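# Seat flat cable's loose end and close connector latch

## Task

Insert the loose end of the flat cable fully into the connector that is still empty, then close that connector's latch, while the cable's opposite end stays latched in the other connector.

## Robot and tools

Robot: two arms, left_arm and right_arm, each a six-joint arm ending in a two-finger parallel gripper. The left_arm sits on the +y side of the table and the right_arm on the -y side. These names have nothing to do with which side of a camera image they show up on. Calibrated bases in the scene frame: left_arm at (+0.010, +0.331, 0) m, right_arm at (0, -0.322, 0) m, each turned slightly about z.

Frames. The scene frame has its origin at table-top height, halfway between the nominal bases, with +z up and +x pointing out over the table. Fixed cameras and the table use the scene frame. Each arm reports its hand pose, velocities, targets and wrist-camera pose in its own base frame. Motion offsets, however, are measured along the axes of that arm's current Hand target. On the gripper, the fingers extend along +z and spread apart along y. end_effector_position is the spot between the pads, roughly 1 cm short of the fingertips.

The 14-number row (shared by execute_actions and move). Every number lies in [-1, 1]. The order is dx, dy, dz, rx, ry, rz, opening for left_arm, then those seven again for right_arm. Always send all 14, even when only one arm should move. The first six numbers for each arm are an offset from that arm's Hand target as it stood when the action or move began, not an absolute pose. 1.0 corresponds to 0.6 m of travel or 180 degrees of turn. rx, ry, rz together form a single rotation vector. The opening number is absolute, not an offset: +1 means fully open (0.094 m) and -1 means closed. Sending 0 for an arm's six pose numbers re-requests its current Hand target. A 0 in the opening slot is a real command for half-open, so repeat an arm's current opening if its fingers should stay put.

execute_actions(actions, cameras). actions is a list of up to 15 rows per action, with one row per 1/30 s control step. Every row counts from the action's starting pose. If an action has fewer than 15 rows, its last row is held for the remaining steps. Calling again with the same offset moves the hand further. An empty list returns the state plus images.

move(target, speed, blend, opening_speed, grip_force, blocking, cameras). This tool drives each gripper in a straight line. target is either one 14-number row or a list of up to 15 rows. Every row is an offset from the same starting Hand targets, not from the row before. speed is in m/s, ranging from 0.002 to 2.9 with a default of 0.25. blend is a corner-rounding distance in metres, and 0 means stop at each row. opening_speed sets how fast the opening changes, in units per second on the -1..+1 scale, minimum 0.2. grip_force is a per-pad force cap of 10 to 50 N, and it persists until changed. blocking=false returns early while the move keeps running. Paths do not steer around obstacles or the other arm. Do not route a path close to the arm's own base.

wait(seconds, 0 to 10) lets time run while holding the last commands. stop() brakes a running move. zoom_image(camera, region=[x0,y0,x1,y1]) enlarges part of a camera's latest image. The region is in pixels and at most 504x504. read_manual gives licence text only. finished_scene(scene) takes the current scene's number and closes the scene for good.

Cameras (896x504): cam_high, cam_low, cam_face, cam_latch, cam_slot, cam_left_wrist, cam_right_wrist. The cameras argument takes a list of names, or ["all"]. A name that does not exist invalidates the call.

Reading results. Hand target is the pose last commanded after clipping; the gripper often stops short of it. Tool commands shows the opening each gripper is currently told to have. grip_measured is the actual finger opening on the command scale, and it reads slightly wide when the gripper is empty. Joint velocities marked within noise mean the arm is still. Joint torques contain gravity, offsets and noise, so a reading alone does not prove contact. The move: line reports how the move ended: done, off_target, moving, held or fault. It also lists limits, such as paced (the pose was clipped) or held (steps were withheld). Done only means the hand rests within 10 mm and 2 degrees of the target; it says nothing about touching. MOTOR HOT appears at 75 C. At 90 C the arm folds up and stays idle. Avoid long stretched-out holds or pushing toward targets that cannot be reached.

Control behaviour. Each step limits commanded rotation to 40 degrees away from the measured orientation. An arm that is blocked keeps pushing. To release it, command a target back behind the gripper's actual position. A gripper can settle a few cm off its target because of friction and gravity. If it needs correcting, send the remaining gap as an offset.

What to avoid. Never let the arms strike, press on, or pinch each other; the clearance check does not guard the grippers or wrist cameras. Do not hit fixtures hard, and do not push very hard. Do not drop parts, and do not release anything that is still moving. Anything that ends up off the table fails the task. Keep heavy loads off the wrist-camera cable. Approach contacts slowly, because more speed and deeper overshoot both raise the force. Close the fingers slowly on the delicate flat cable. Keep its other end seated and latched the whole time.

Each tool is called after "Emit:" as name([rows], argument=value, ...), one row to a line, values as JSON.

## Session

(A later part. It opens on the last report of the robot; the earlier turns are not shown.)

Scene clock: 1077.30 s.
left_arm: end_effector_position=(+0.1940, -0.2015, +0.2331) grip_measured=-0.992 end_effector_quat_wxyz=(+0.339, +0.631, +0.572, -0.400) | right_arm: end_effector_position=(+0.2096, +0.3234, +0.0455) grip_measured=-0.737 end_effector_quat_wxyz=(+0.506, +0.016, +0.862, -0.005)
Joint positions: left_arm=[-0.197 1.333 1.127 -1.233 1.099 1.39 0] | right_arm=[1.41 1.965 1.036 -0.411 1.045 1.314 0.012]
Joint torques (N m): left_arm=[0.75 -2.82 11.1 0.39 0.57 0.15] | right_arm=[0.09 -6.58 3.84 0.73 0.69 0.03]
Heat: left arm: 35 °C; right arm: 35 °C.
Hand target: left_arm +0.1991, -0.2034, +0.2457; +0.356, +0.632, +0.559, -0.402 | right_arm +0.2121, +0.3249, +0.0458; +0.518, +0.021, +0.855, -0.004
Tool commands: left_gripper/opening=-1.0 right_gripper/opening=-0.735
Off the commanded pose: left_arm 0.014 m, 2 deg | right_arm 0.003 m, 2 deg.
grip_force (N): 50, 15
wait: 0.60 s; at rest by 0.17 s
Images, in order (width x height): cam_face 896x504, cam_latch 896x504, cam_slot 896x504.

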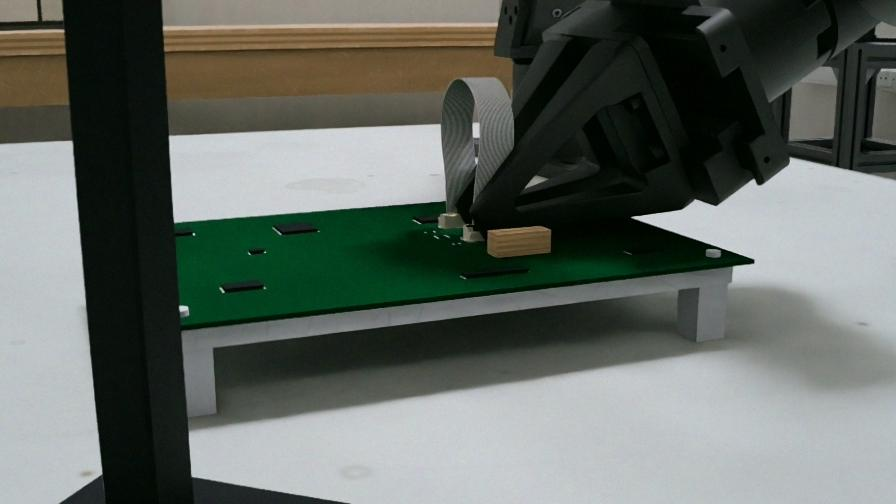

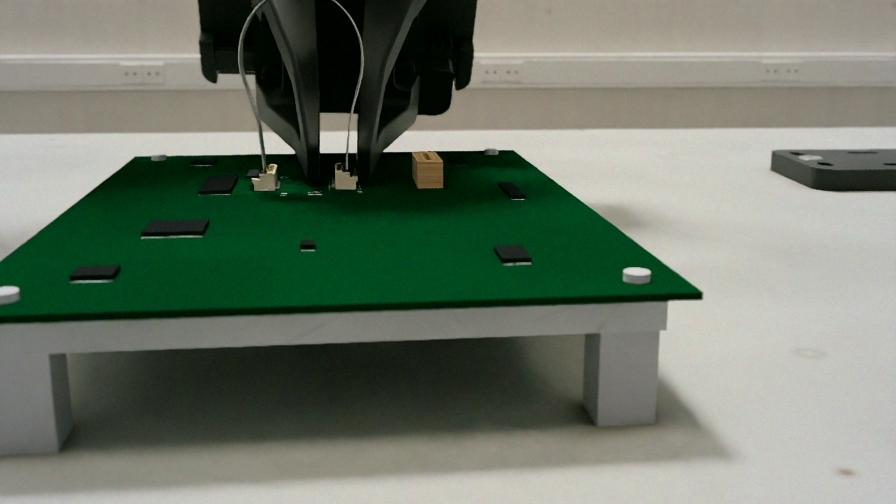

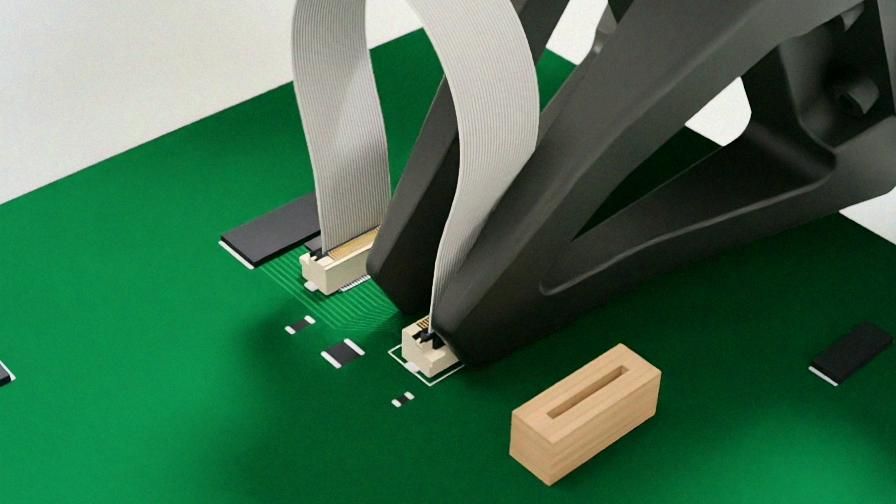

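Emit:
move([
  [0,0,0,0,0,0,-1,-0.0292,-0.0017,-0.0151,-0.0057,-0.0008,0.0138,-0.735],
  [0,0,0,0,0,0,-1,-0.0287,-0.0084,-0.0146,-0.0041,-0.0006,0.0431,-0.82],
], speed=0.03)

Emit:
wait(seconds=0.6, cameras=["cam_slot","cam_latch","cam_face"])

Emit:
zoom_image(camera="cam_slot", region=[395, 270, 525, 375])

Emit:
zoom_image(camera="cam_latch", region=[320, 135, 372, 185])

Emit:
zoom_image(camera="cam_face", region=[440, 190, 525, 250])

Scene clock: 1091.80 s.
left_arm: end_effector_position=(+0.1940, -0.2015, +0.2331) grip_measured=-0.992 end_effector_quat_wxyz=(+0.339, +0.631, +0.572, -0.400) | right_arm: end_effector_position=(+0.2090, +0.3231, +0.0491) grip_measured=-0.817 end_effector_quat_wxyz=(+0.504, +0.062, +0.861, +0.027)
Joint positions: left_arm=[-0.197 1.333 1.127 -1.233 1.099 1.39 0] | right_arm=[1.41 1.946 1.026 -0.402 1.04 1.41 0.009]
Joint torques (N m): left_arm=[0.69 -3.04 10.88 0.37 0.61 0.17] | right_arm=[-0.18 -10.54 3.12 0.49 0.73 0.11]
Heat: left arm: 35 °C; right arm: 36 °C.
Hand target: left_arm +0.1991, -0.2034, +0.2457; +0.356, +0.632, +0.559, -0.402 | right_arm +0.2121, +0.3196, +0.0650; +0.518, +0.075, +0.851, +0.036
Off the commanded pose: left_arm 0.014 m, 2 deg | right_arm 0.017 m, 3 deg.
grip_force (N): 50, 15
move: off_target (left_arm, right_arm); target 2's new opening was sent with right_arm's hand 0.016 m and 3 deg from that target

Scene clock: 1092.40 s.
left_arm: end_effector_position=(+0.1940, -0.2015, +0.2331) grip_measured=-0.992 end_effector_quat_wxyz=(+0.339, +0.631, +0.572, -0.400) | right_arm: end_effector_position=(+0.2090, +0.3231, +0.0491) grip_measured=-0.817 end_effector_quat_wxyz=(+0.504, +0.062, +0.861, +0.027)
Joint positions: left_arm=[-0.197 1.333 1.127 -1.233 1.099 1.39 0] | right_arm=[1.41 1.946 1.026 -0.402 1.04 1.41 0.009]
Joint torques (N m): left_arm=[0.65 -2.93 10.86 0.39 0.63 0.17] | right_arm=[-0.18 -10.52 3.14 0.48 0.73 0.11]
Heat: left arm: 35 °C; right arm: 36 °C.
Hand target: left_arm +0.1991, -0.2034, +0.2457; +0.356, +0.632, +0.559, -0.402 | right_arm +0.2121, +0.3196, +0.0650; +0.518, +0.075, +0.851, +0.036
Tool commands: left_gripper/opening=-1.0 right_gripper/opening=-0.82
Off the commanded pose: left_arm 0.014 m, 2 deg | right_arm 0.017 m, 3 deg.
grip_force (N): 50, 15
wait: 0.60 s; at rest by 0.17 s
Images, in order (width x height): cam_face 896x504, cam_latch 896x504, cam_slot 896x504.

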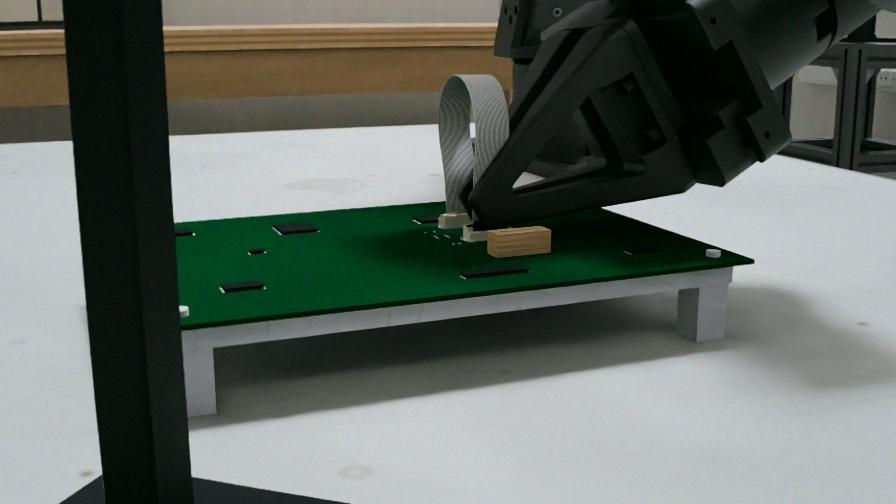

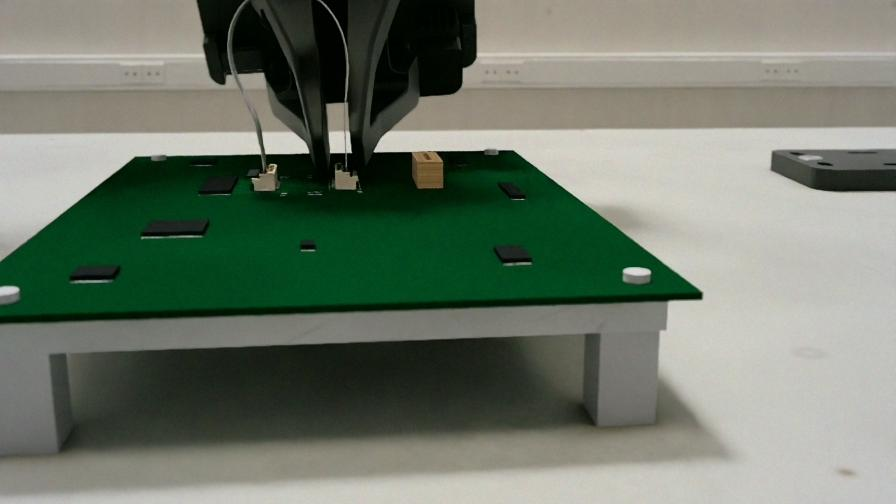

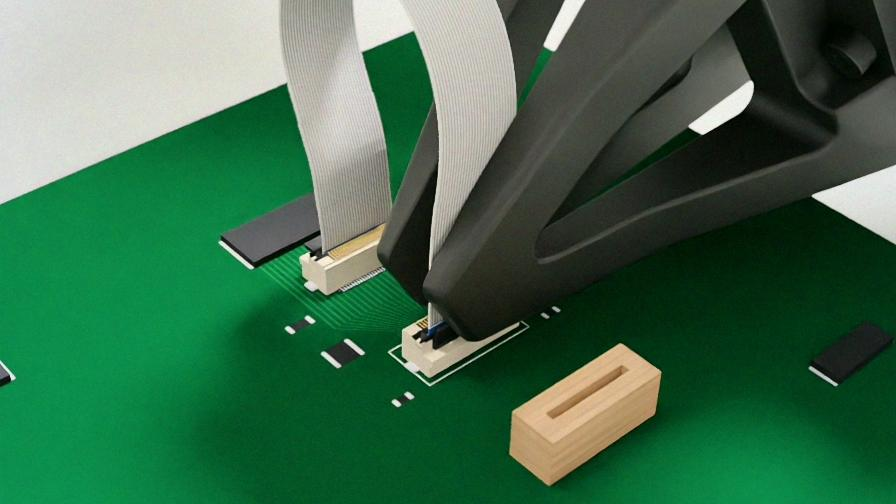

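Scaled by 3.877 from the camera's 896x504 image, which has a finer 1280x720 frame.

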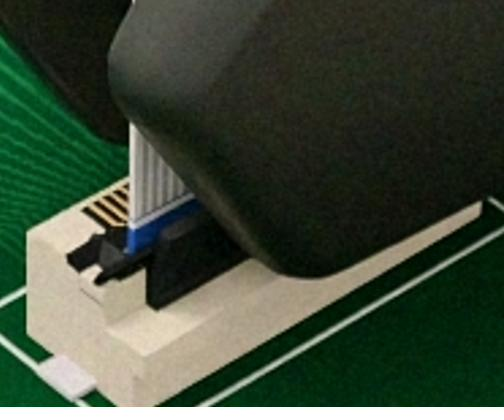

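Scaled by 9.692 from the camera's 896x504 image, which has a finer 1280x720 frame.

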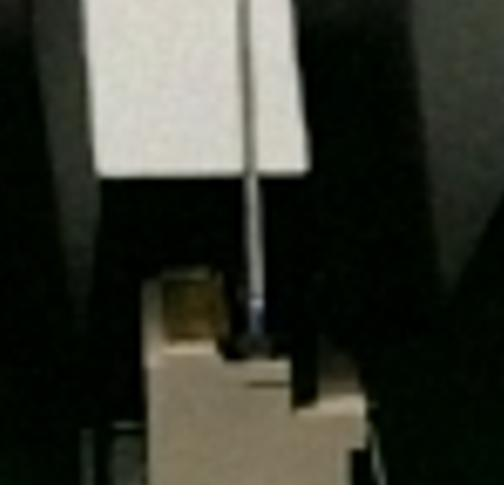

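Scaled by 5.929 from the camera's 896x504 image, which has a finer 1280x720 frame.

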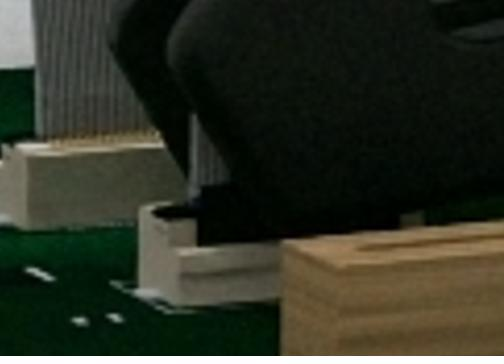

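Emit:
wait(seconds=0.6, cameras=["cam_slot", "cam_latch", "cam_face"])

Emit:
zoom_image(camera="cam_slot", region=[405, 255, 505, 345])

Emit:
zoom_image(camera="cam_latch", region=[320, 135, 372, 185])

Emit:
zoom_image(camera="cam_face", region=[430, 170, 530, 260])

Scene clock: 1099.03 s.
left_arm: end_effector_position=(+0.1940, -0.2015, +0.2331) grip_measured=-0.992 end_effector_quat_wxyz=(+0.339, +0.631, +0.572, -0.400) | right_arm: end_effector_position=(+0.2090, +0.3231, +0.0491) grip_measured=-0.817 end_effector_quat_wxyz=(+0.504, +0.062, +0.861, +0.027)
Joint positions: left_arm=[-0.197 1.333 1.127 -1.233 1.099 1.39 0] | right_arm=[1.41 1.946 1.026 -0.402 1.04 1.41 0.009]
Joint torques (N m): left_arm=[0.76 -2.92 10.85 0.36 0.58 0.18] | right_arm=[-0.17 -10.51 3.14 0.49 0.73 0.11]
Heat: left arm: 35 °C; right arm: 36 °C.
Hand target: left_arm +0.1991, -0.2034, +0.2457; +0.356, +0.632, +0.559, -0.402 | right_arm +0.2121, +0.3196, +0.0650; +0.518, +0.075, +0.851, +0.036
Tool commands: left_gripper/opening=-1.0 right_gripper/opening=-0.82
Off the commanded pose: left_arm 0.014 m, 2 deg | right_arm 0.017 m, 3 deg.
grip_force (N): 50, 15
wait: 0.60 s; at rest from the start
Images, in order (width x height): cam_face 896x504, cam_latch 896x504, cam_slot 896x504.

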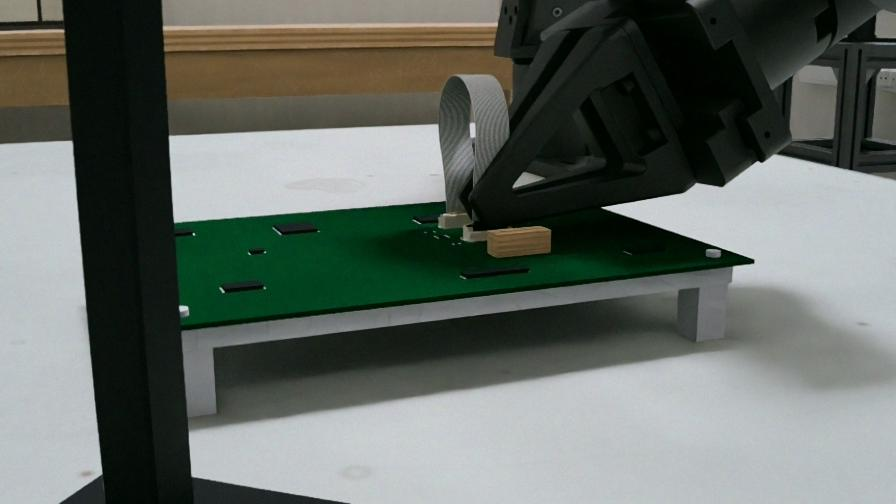

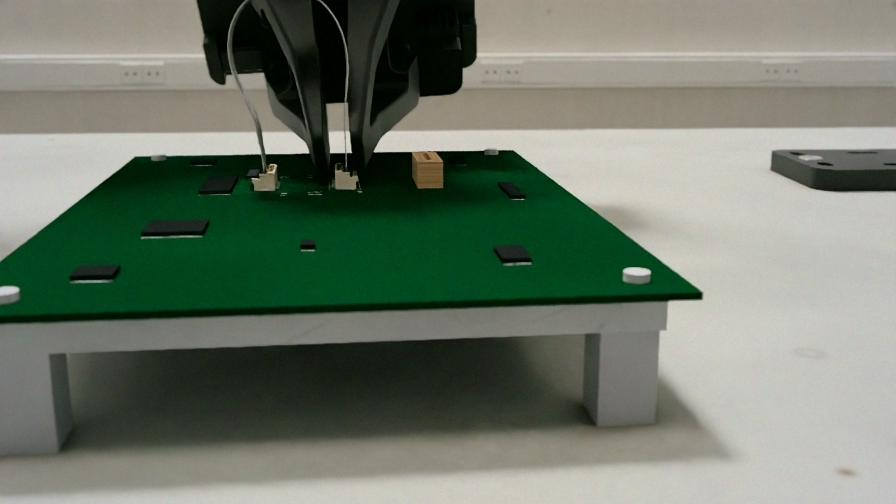

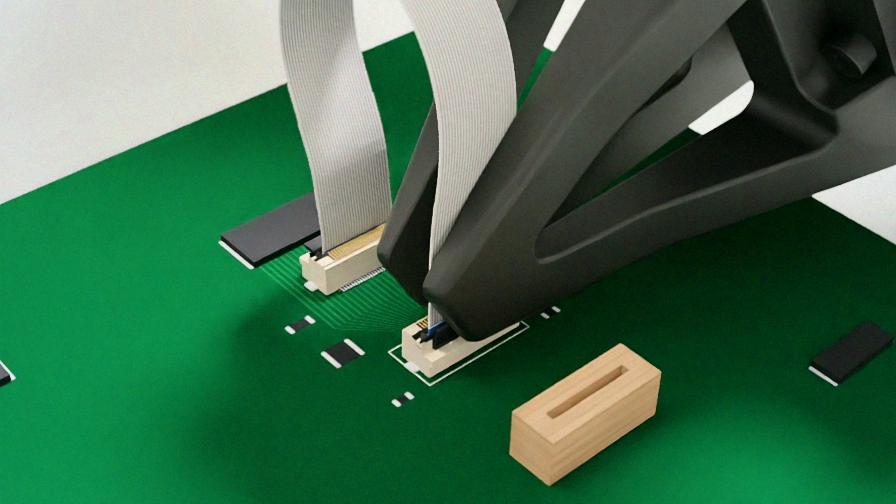

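Scaled by 5.040 from the camera's 896x504 image, which has a finer 1280x720 frame.

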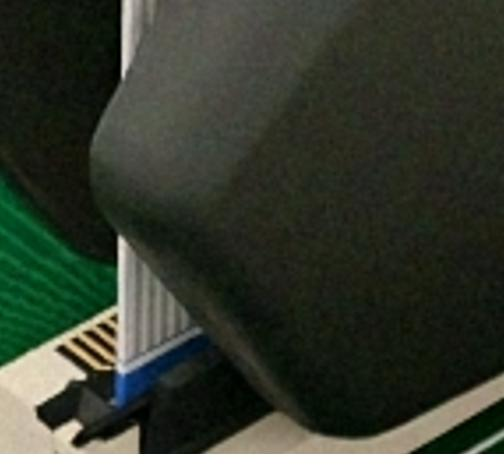

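Scaled by 9.692 from the camera's 896x504 image, which has a finer 1280x720 frame.

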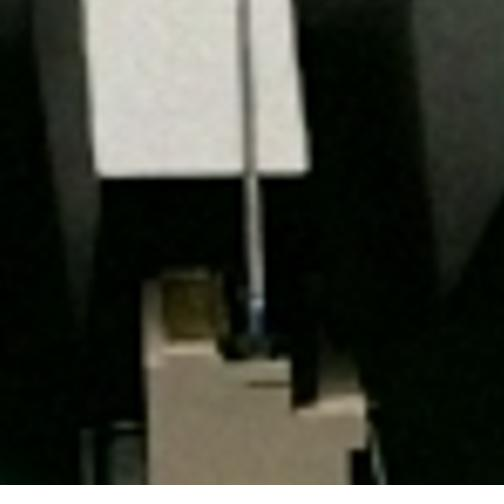

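Scaled by 5.040 from the camera's 896x504 image, which has a finer 1280x720 frame.

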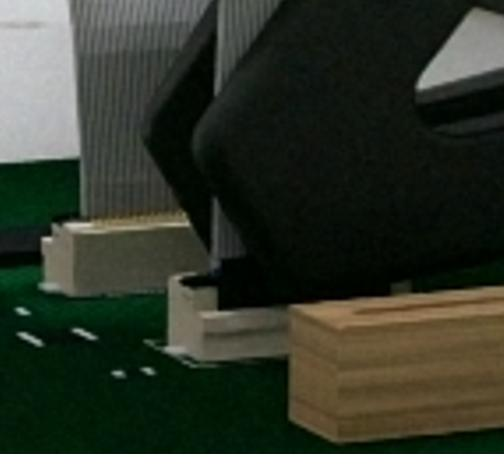

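Emit:
move([
  [0,0,0,0,0,0,-1,-0.01407,0.02643,-0.00535,-0.0068,-0.001,0.0166,-0.82],
  [0,0,0,0,0,0,-1,-0.01407,0.02643,-0.00535,-0.0068,-0.001,-0.0167,-0.82],
], speed=0.05, cameras=[])

Emit:
wait(seconds=0.6, cameras=["cam_slot", "cam_latch", "cam_face"])

Emit:
zoom_image(camera="cam_slot", region=[405, 255, 505, 345])

Emit:
zoom_image(camera="cam_latch", region=[320, 135, 372, 185])

Emit:
zoom_image(camera="cam_face", region=[430, 170, 530, 260])

Scene clock: 1114.93 s.
left_arm: end_effector_position=(+0.1940, -0.2015, +0.2331) grip_measured=-0.992 end_effector_quat_wxyz=(+0.339, +0.631, +0.572, -0.400) | right_arm: end_effector_position=(+0.2099, +0.3287, +0.0534) grip_measured=-0.818 end_effector_quat_wxyz=(+0.505, +0.031, +0.862, +0.014)
Joint positions: left_arm=[-0.197 1.333 1.127 -1.233 1.099 1.39 0] | right_arm=[1.41 1.946 1.044 -0.403 1.04 1.328 0.009]
Joint torques (N m): left_arm=[0.62 -2.85 10.91 0.4 0.59 0.19] | right_arm=[-0.18 -10.5 5.57 0.5 0.73 0.02]
Heat: left arm: 35 °C; right arm: 38 °C.
Hand target: left_arm +0.1991, -0.2034, +0.2457; +0.356, +0.632, +0.559, -0.402 | right_arm +0.2145, +0.3338, +0.0761; +0.521, +0.048, +0.851, +0.032
Off the commanded pose: left_arm 0.014 m, 2 deg | right_arm 0.024 m, 4 deg.
grip_force (N): 50, 15
move: off_target (left_arm, right_arm)
No camera images: "cameras" was empty.

Scene clock: 1115.53 s.
left_arm: end_effector_position=(+0.1940, -0.2015, +0.2331) grip_measured=-0.992 end_effector_quat_wxyz=(+0.339, +0.631, +0.572, -0.400) | right_arm: end_effector_position=(+0.2099, +0.3287, +0.0534) grip_measured=-0.818 end_effector_quat_wxyz=(+0.505, +0.031, +0.862, +0.014)
Joint positions: left_arm=[-0.197 1.333 1.127 -1.233 1.099 1.39 0] | right_arm=[1.41 1.946 1.044 -0.403 1.04 1.327 0.009]
Joint torques (N m): left_arm=[0.59 -2.78 10.93 0.36 0.58 0.22] | right_arm=[-0.18 -10.52 5.57 0.5 0.72 0.02]
Heat: left arm: 35 °C; right arm: 38 °C.
Hand target: left_arm +0.1991, -0.2034, +0.2457; +0.356, +0.632, +0.559, -0.402 | right_arm +0.2145, +0.3338, +0.0761; +0.521, +0.048, +0.851, +0.032
Tool commands: left_gripper/opening=-1.0 right_gripper/opening=-0.82
Off the commanded pose: left_arm 0.014 m, 2 deg | right_arm 0.024 m, 4 deg.
grip_force (N): 50, 15
wait: 0.60 s; at rest by 0.17 s
Images, in order (width x height): cam_face 896x504, cam_latch 896x504, cam_slot 896x504.

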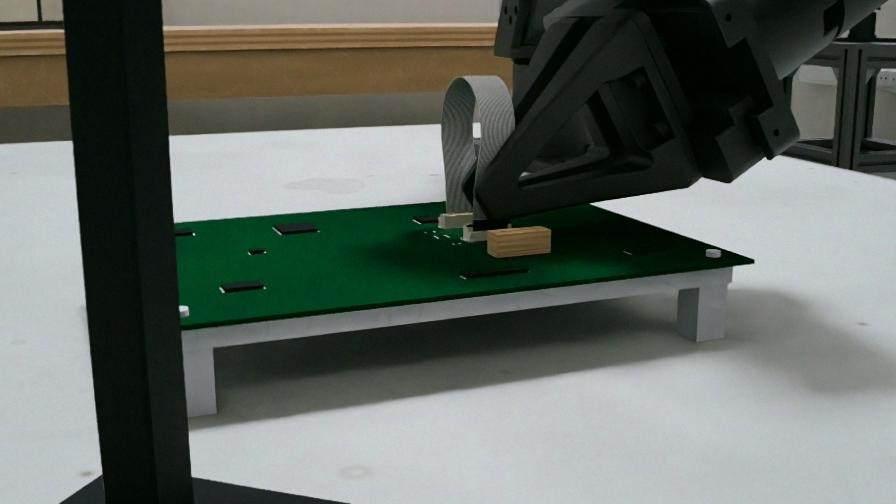

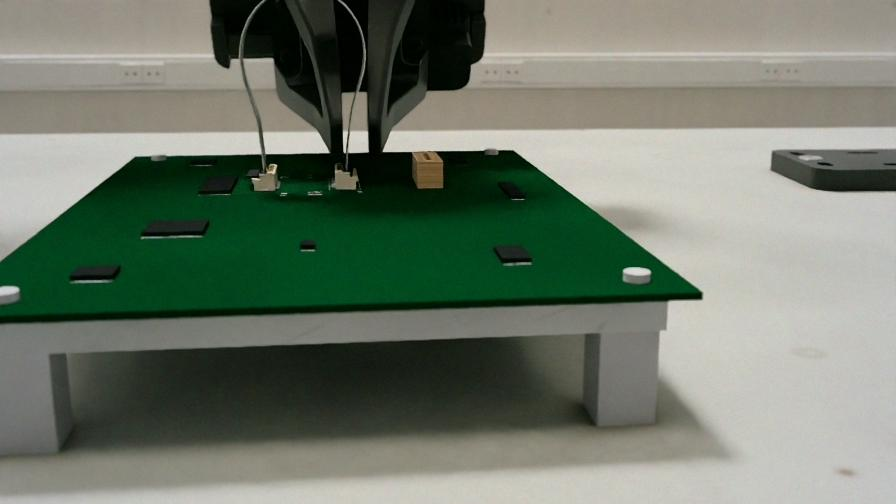

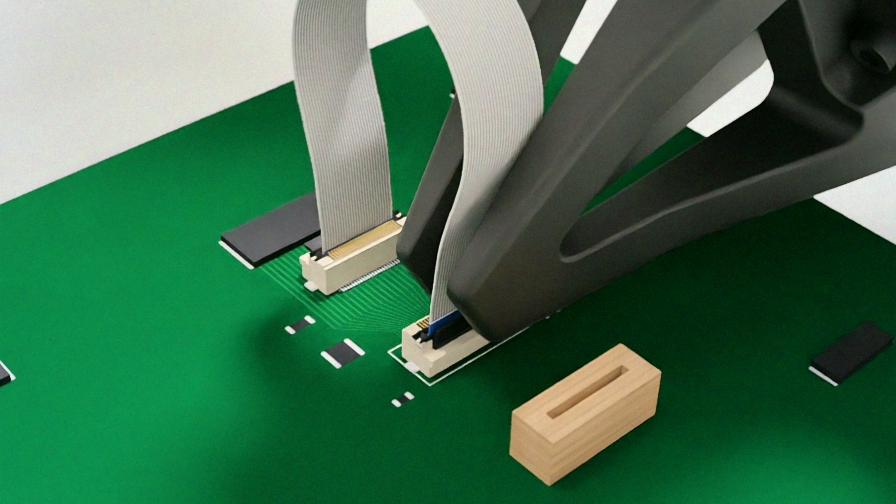

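Scaled by 5.040 from the camera's 896x504 image, which has a finer 1280x720 frame.

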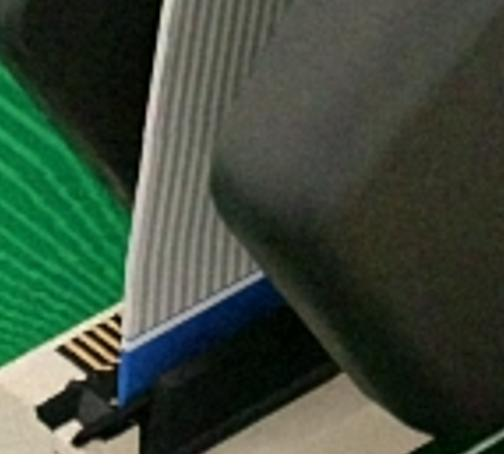

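Scaled by 9.692 from the camera's 896x504 image, which has a finer 1280x720 frame.

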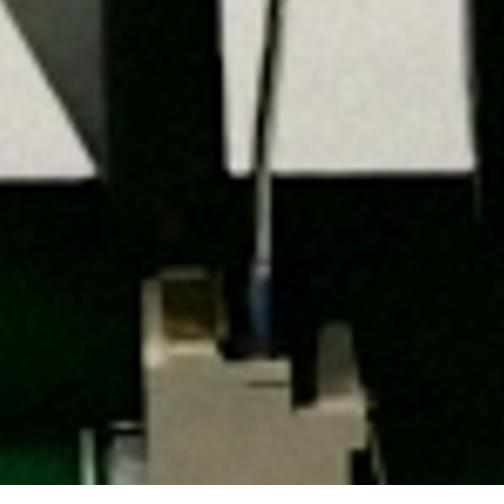

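Scaled by 5.040 from the camera's 896x504 image, which has a finer 1280x720 frame.

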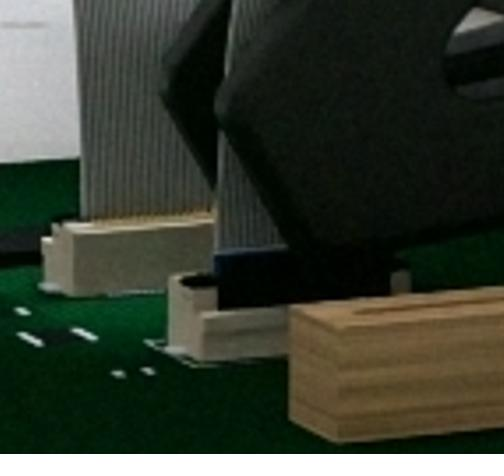

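Emit:
move(target=[0,0,0,0,0,0,-1,-0.00575,-0.00642,0.00975,0.0056,-0.0007,0.0029,-0.82], speed=0.05, cameras=[])

Emit:
wait(seconds=0.6, cameras=["cam_slot", "cam_latch"])

Emit:
zoom_image(camera="cam_slot", region=[405, 255, 505, 345])

Emit:
zoom_image(camera="cam_latch", region=[320, 135, 372, 185])

Scene clock: 1122.77 s.
left_arm: end_effector_position=(+0.1940, -0.2015, +0.2331) grip_measured=-0.992 end_effector_quat_wxyz=(+0.339, +0.631, +0.572, -0.400) | right_arm: end_effector_position=(+0.2149, +0.3254, +0.0534) grip_measured=-0.818 end_effector_quat_wxyz=(+0.506, +0.037, +0.862, +0.010)
Joint positions: left_arm=[-0.197 1.333 1.127 -1.233 1.099 1.39 0] | right_arm=[1.395 1.946 1.044 -0.403 1.04 1.327 0.009]
Joint torques (N m): left_arm=[0.77 -2.82 11.11 0.37 0.64 0.2] | right_arm=[-0.57 -10.45 5.63 0.5 0.73 0.03]
Heat: left arm: 35 °C; right arm: 38 °C.
Hand target: left_arm +0.1991, -0.2034, +0.2457; +0.356, +0.632, +0.559, -0.402 | right_arm +0.2210, +0.3297, +0.0761; +0.522, +0.056, +0.851, +0.027
Off the commanded pose: left_arm 0.014 m, 2 deg | right_arm 0.024 m, 4 deg.
grip_force (N): 50, 15
move: off_target (left_arm, right_arm)
No camera images: "cameras" was empty.

Scene clock: 1123.37 s.
left_arm: end_effector_position=(+0.1940, -0.2015, +0.2331) grip_measured=-0.992 end_effector_quat_wxyz=(+0.339, +0.631, +0.572, -0.400) | right_arm: end_effector_position=(+0.2149, +0.3254, +0.0534) grip_measured=-0.818 end_effector_quat_wxyz=(+0.506, +0.037, +0.862, +0.010)
Joint positions: left_arm=[-0.197 1.333 1.127 -1.233 1.099 1.39 0] | right_arm=[1.395 1.946 1.044 -0.403 1.04 1.327 0.009]
Joint torques (N m): left_arm=[0.83 -2.88 11.03 0.39 0.6 0.17] | right_arm=[-0.51 -10.47 5.64 0.49 0.72 0.02]
Heat: left arm: 35 °C; right arm: 38 °C.
Hand target: left_arm +0.1991, -0.2034, +0.2457; +0.356, +0.632, +0.559, -0.402 | right_arm +0.2210, +0.3297, +0.0761; +0.522, +0.056, +0.851, +0.027
Tool commands: left_gripper/opening=-1.0 right_gripper/opening=-0.82
Off the commanded pose: left_arm 0.014 m, 2 deg | right_arm 0.024 m, 4 deg.
grip_force (N): 50, 15
wait: 0.60 s; at rest by 0.17 s
Images, in order (width x height): cam_latch 896x504, cam_slot 896x504.

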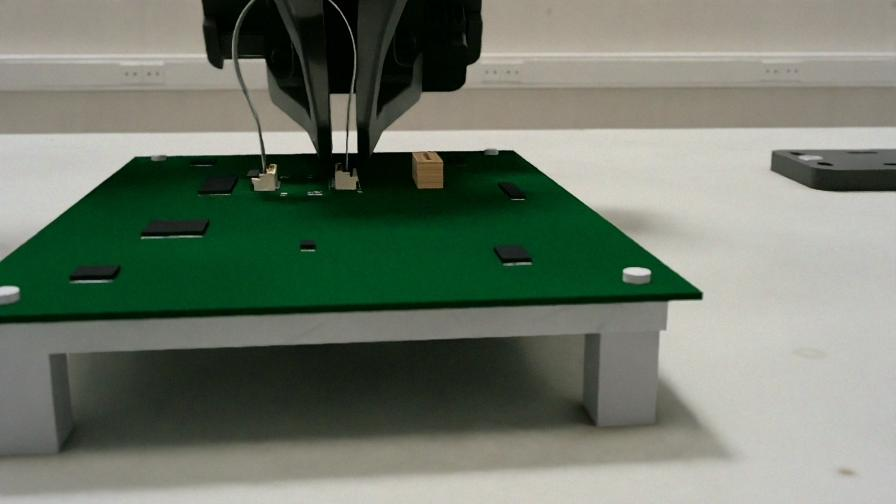

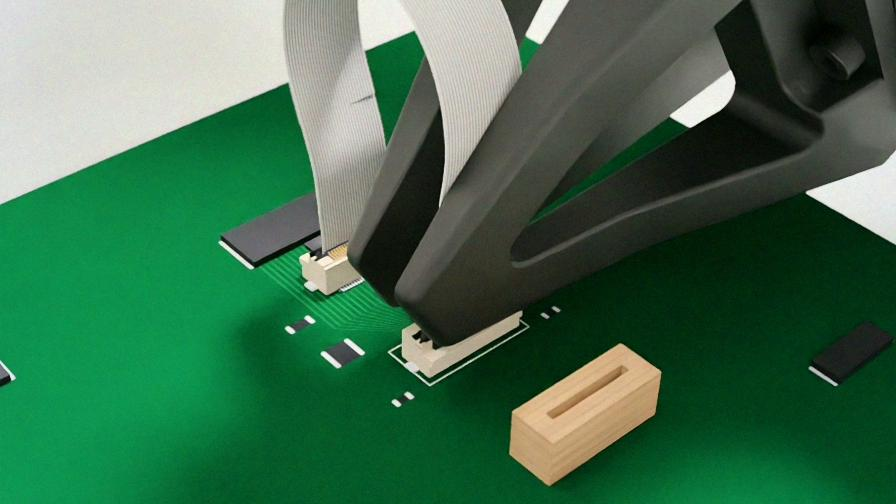

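Scaled by 5.040 from the camera's 896x504 image, which has a finer 1280x720 frame.

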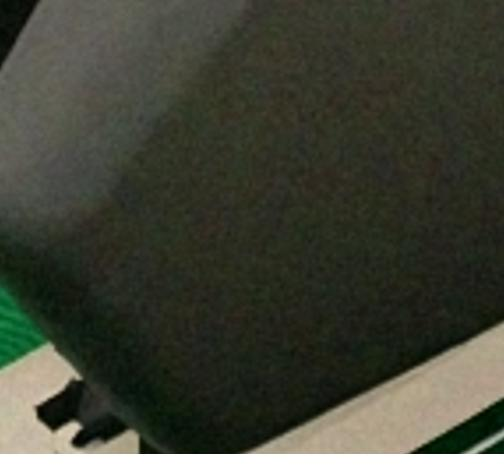

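Scaled by 9.692 from the camera's 896x504 image, which has a finer 1280x720 frame.

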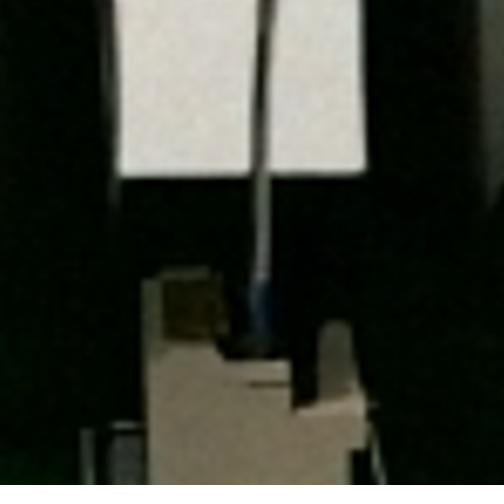

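Emit:
move([
  [0,0,0,0,0,0,-1,-0.00103,0.00197,-0.0003,-0.0005,-0.0001,0.0012,-0.82],
  [0,0,0,0,0,0,-1,-0.00103,0.00197,-0.0003,-0.0005,-0.0001,0.0012,-0.958],
], speed=0.05, cameras=[])

Emit:
wait(seconds=0.6, cameras=["cam_slot", "cam_latch", "cam_face"])

Emit:
zoom_image(camera="cam_slot", region=[385, 225, 505, 345])

Emit:
zoom_image(camera="cam_latch", region=[320, 135, 372, 185])

Emit:
zoom_image(camera="cam_face", region=[430, 170, 530, 260])

Scene clock: 1129.50 s.
left_arm: end_effector_position=(+0.1940, -0.2015, +0.2331) grip_measured=-0.992 end_effector_quat_wxyz=(+0.339, +0.631, +0.572, -0.400) | right_arm: end_effector_position=(+0.2151, +0.3264, +0.0544) grip_measured=-0.956 end_effector_quat_wxyz=(+0.506, +0.038, +0.862, +0.011)
Joint positions: left_arm=[-0.197 1.333 1.127 -1.233 1.099 1.39 0] | right_arm=[1.395 1.946 1.049 -0.405 1.04 1.327 0.002]
Joint torques (N m): left_arm=[0.73 -2.78 10.95 0.4 0.57 0.15] | right_arm=[-0.55 -10.43 5.59 0.53 0.73 0.04]
Heat: left arm: 35 °C; right arm: 38 °C.
Hand target: left_arm +0.1991, -0.2034, +0.2457; +0.356, +0.632, +0.559, -0.402 | right_arm +0.2212, +0.3308, +0.0768; +0.522, +0.057, +0.851, +0.028
Off the commanded pose: left_arm 0.014 m, 2 deg | right_arm 0.024 m, 4 deg.
grip_force (N): 50, 15
move: off_target (left_arm, right_arm); target 2's new opening was sent with right_arm's hand 0.023 m and 4 deg from that target
No camera images: "cameras" was empty.

Scene clock: 1130.10 s.
left_arm: end_effector_position=(+0.1940, -0.2015, +0.2331) grip_measured=-0.992 end_effector_quat_wxyz=(+0.339, +0.631, +0.572, -0.400) | right_arm: end_effector_position=(+0.2151, +0.3264, +0.0544) grip_measured=-0.956 end_effector_quat_wxyz=(+0.506, +0.038, +0.862, +0.011)
Joint positions: left_arm=[-0.197 1.333 1.127 -1.233 1.099 1.39 0] | right_arm=[1.395 1.946 1.049 -0.405 1.04 1.327 0.002]
Joint torques (N m): left_arm=[0.76 -2.85 11.02 0.35 0.58 0.2] | right_arm=[-0.55 -10.43 5.59 0.53 0.73 0.04]
Heat: left arm: 35 °C; right arm: 38 °C.
Hand target: left_arm +0.1991, -0.2034, +0.2457; +0.356, +0.632, +0.559, -0.402 | right_arm +0.2212, +0.3308, +0.0768; +0.522, +0.057, +0.851, +0.028
Tool commands: left_gripper/opening=-1.0 right_gripper/opening=-0.958
Off the commanded pose: left_arm 0.014 m, 2 deg | right_arm 0.024 m, 4 deg.
grip_force (N): 50, 15
wait: 0.60 s; at rest by 0.17 s
Images, in order (width x height): cam_face 896x504, cam_latch 896x504, cam_slot 896x504.

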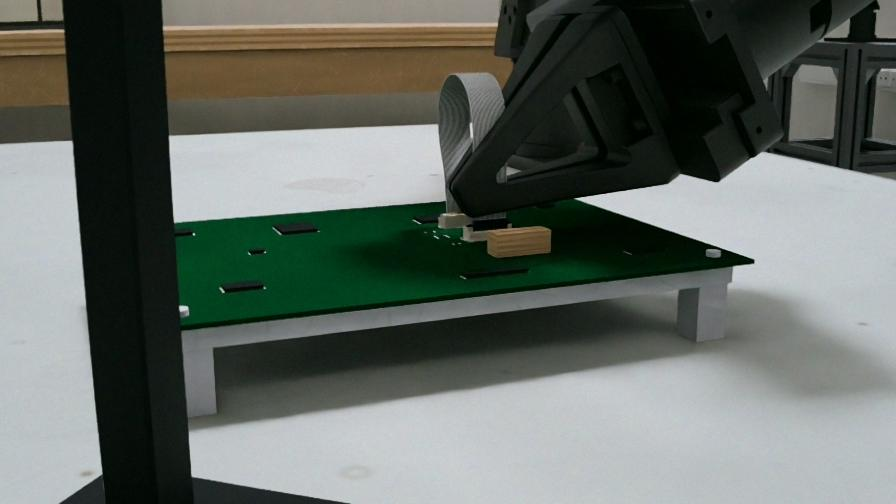

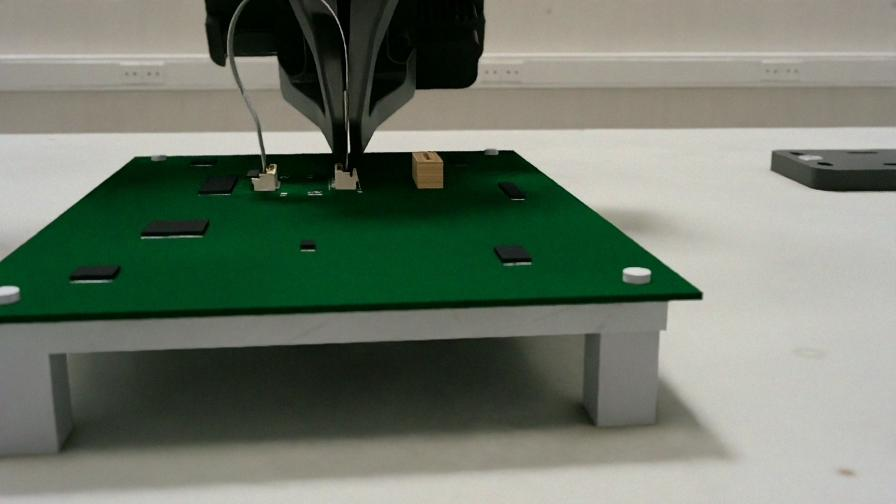

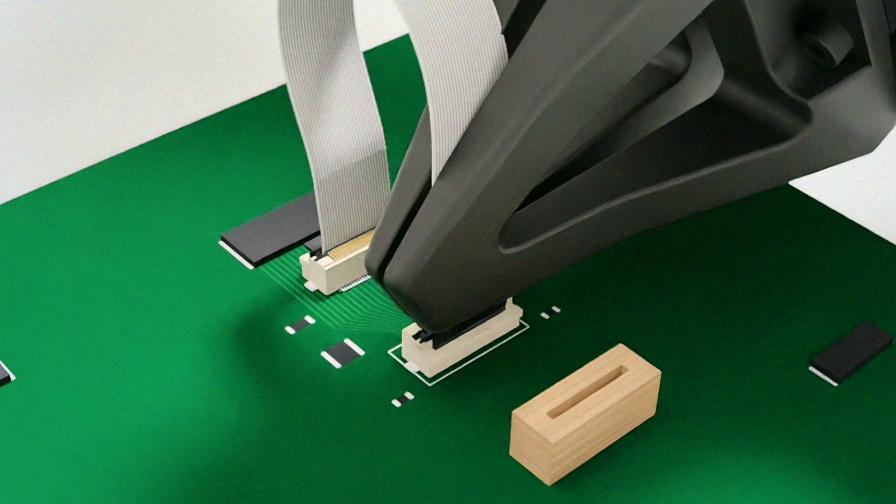

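Scaled by 4.200 from the camera's 896x504 image, which has a finer 1280x720 frame.

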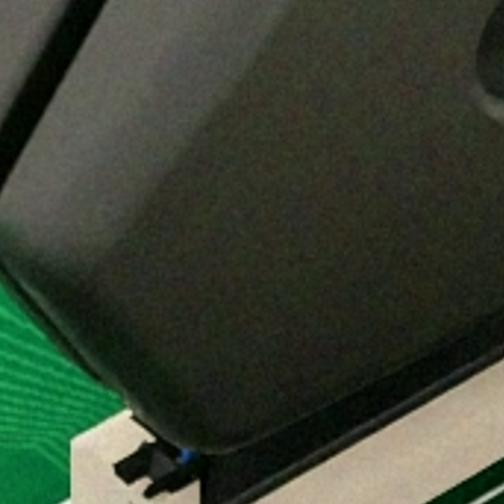

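Scaled by 9.692 from the camera's 896x504 image, which has a finer 1280x720 frame.

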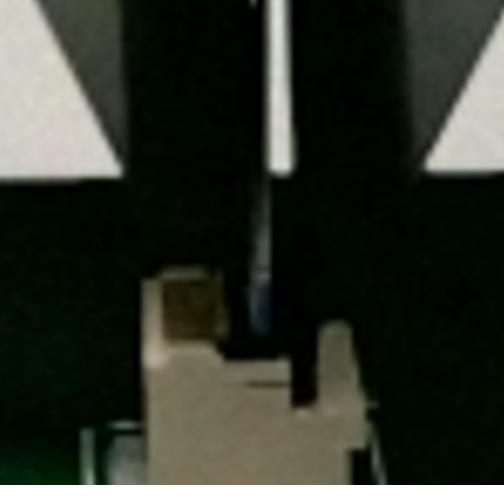

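Scaled by 5.040 from the camera's 896x504 image, which has a finer 1280x720 frame.

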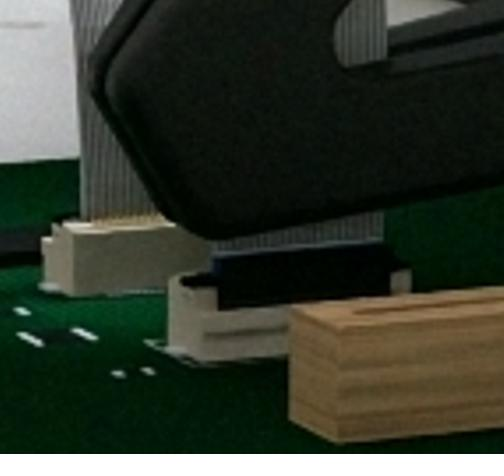

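Emit:
move(target=[0,0,0,0,0,0,-1,0.02653,-0.00417,0.01349,0.0061,0.0009,-0.0148,-0.958], speed=0.03, cameras=[])

Emit:
wait(seconds=0.6, cameras=["cam_slot", "cam_latch", "cam_face"])

Emit:
zoom_image(camera="cam_slot", region=[385, 225, 505, 345])

Emit:
zoom_image(camera="cam_latch", region=[320, 135, 372, 185])

Emit:
zoom_image(camera="cam_face", region=[430, 170, 530, 260])

Scene clock: 1140.13 s.
left_arm: end_effector_position=(+0.1940, -0.2015, +0.2331) grip_measured=-0.992 end_effector_quat_wxyz=(+0.339, +0.631, +0.572, -0.400) | right_arm: end_effector_position=(+0.2151, +0.3265, +0.0530) grip_measured=-0.956 end_effector_quat_wxyz=(+0.506, +0.032, +0.862, +0.007)
Joint positions: left_arm=[-0.197 1.333 1.127 -1.233 1.099 1.39 0] | right_arm=[1.395 1.951 1.05 -0.405 1.04 1.317 0.002]
Joint torques (N m): left_arm=[0.75 -2.74 10.82 0.4 0.58 0.19] | right_arm=[-0.5 -6.79 5.6 0.64 0.73 0.04]
Heat: left arm: 35 °C; right arm: 38 °C.
Hand target: left_arm +0.1991, -0.2034, +0.2457; +0.356, +0.632, +0.559, -0.402 | right_arm +0.2211, +0.3303, +0.0589; +0.521, +0.043, +0.853, +0.008
Off the commanded pose: left_arm 0.014 m, 2 deg | right_arm 0.009 m, 2 deg.
grip_force (N): 50, 15
move: off_target (left_arm)
No camera images: "cameras" was empty.

Scene clock: 1140.73 s.
left_arm: end_effector_position=(+0.1940, -0.2015, +0.2331) grip_measured=-0.992 end_effector_quat_wxyz=(+0.339, +0.631, +0.572, -0.400) | right_arm: end_effector_position=(+0.2151, +0.3265, +0.0530) grip_measured=-0.956 end_effector_quat_wxyz=(+0.506, +0.032, +0.862, +0.006)
Joint positions: left_arm=[-0.197 1.333 1.127 -1.233 1.099 1.39 0] | right_arm=[1.395 1.951 1.05 -0.405 1.04 1.317 0.002]
Joint torques (N m): left_arm=[0.68 -2.82 10.97 0.38 0.59 0.14] | right_arm=[-0.49 -6.79 5.6 0.64 0.73 0.03]
Heat: left arm: 35 °C; right arm: 38 °C.
Hand target: left_arm +0.1991, -0.2034, +0.2457; +0.356, +0.632, +0.559, -0.402 | right_arm +0.2211, +0.3303, +0.0589; +0.521, +0.043, +0.853, +0.008
Tool commands: left_gripper/opening=-1.0 right_gripper/opening=-0.958
Off the commanded pose: left_arm 0.014 m, 2 deg | right_arm 0.009 m, 2 deg.
grip_force (N): 50, 15
wait: 0.60 s; at rest by 0.17 s
Images, in order (width x height): cam_face 896x504, cam_latch 896x504, cam_slot 896x504.

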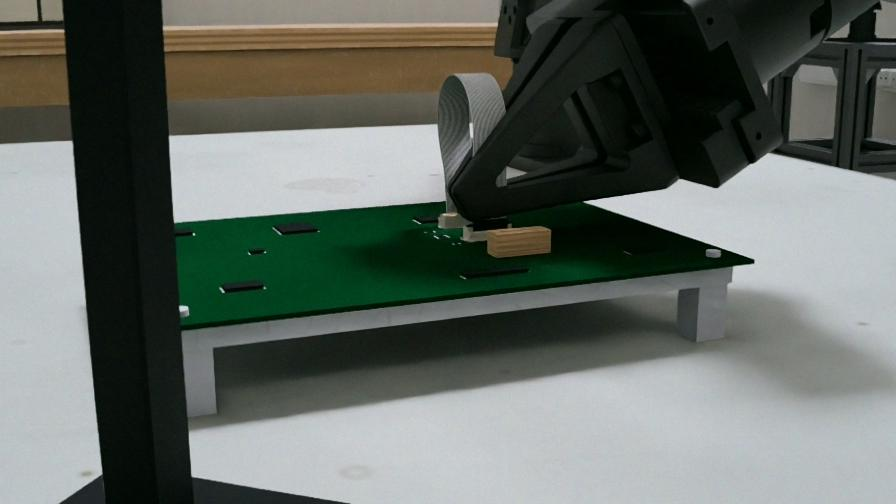

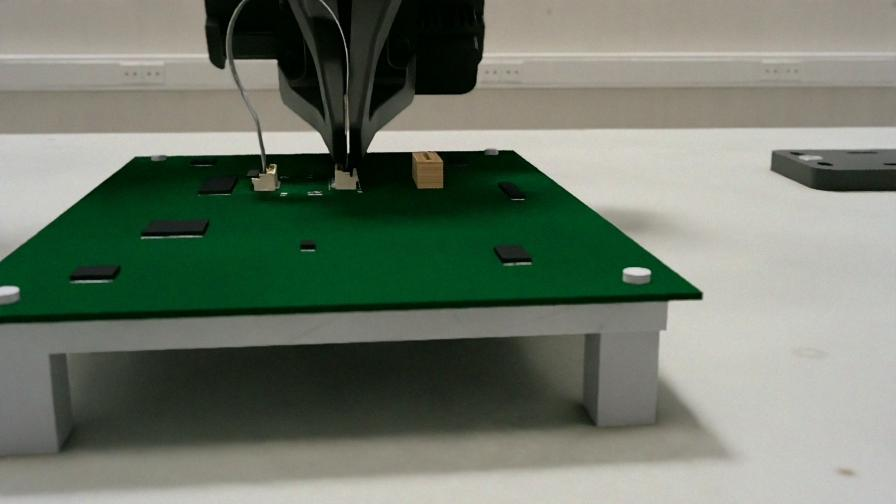

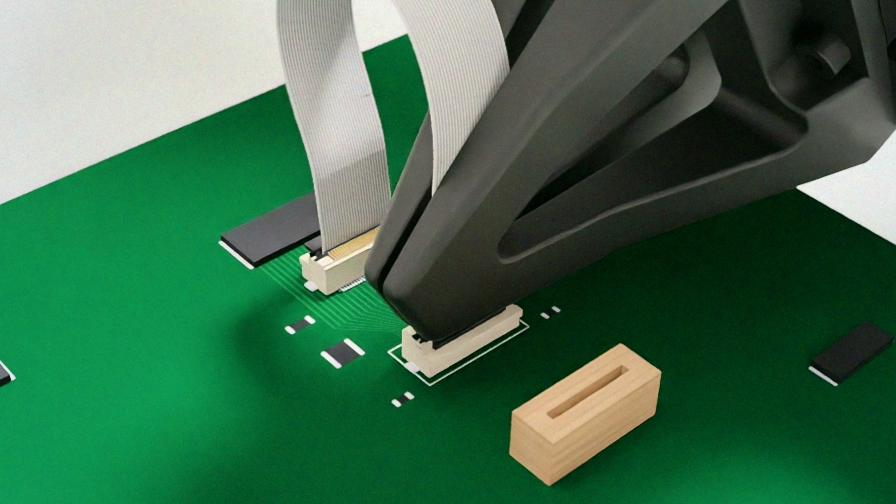

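Scaled by 4.200 from the camera's 896x504 image, which has a finer 1280x720 frame.

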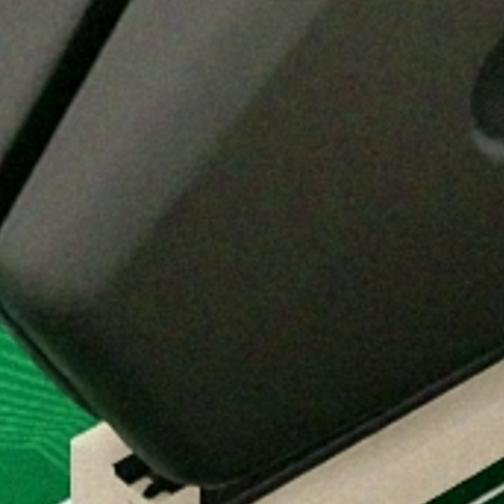

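Scaled by 9.692 from the camera's 896x504 image, which has a finer 1280x720 frame.

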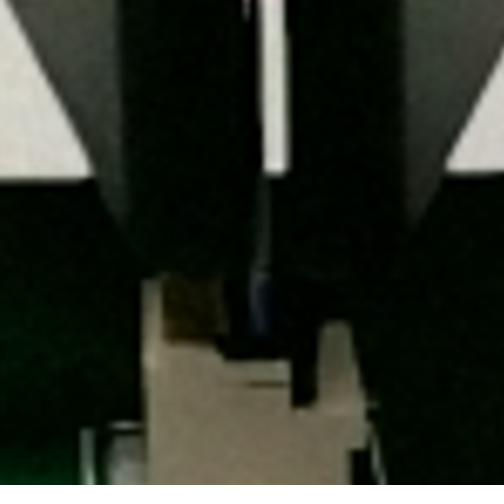

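Scaled by 5.040 from the camera's 896x504 image, which has a finer 1280x720 frame.

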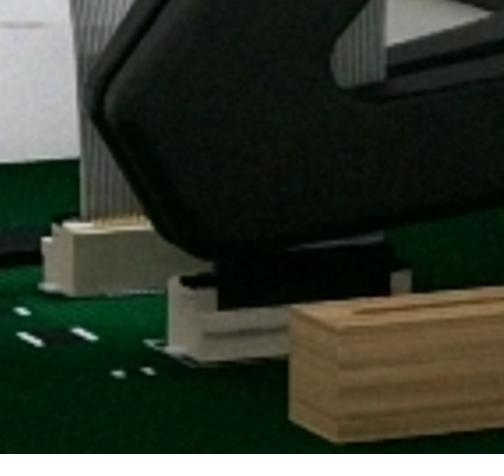

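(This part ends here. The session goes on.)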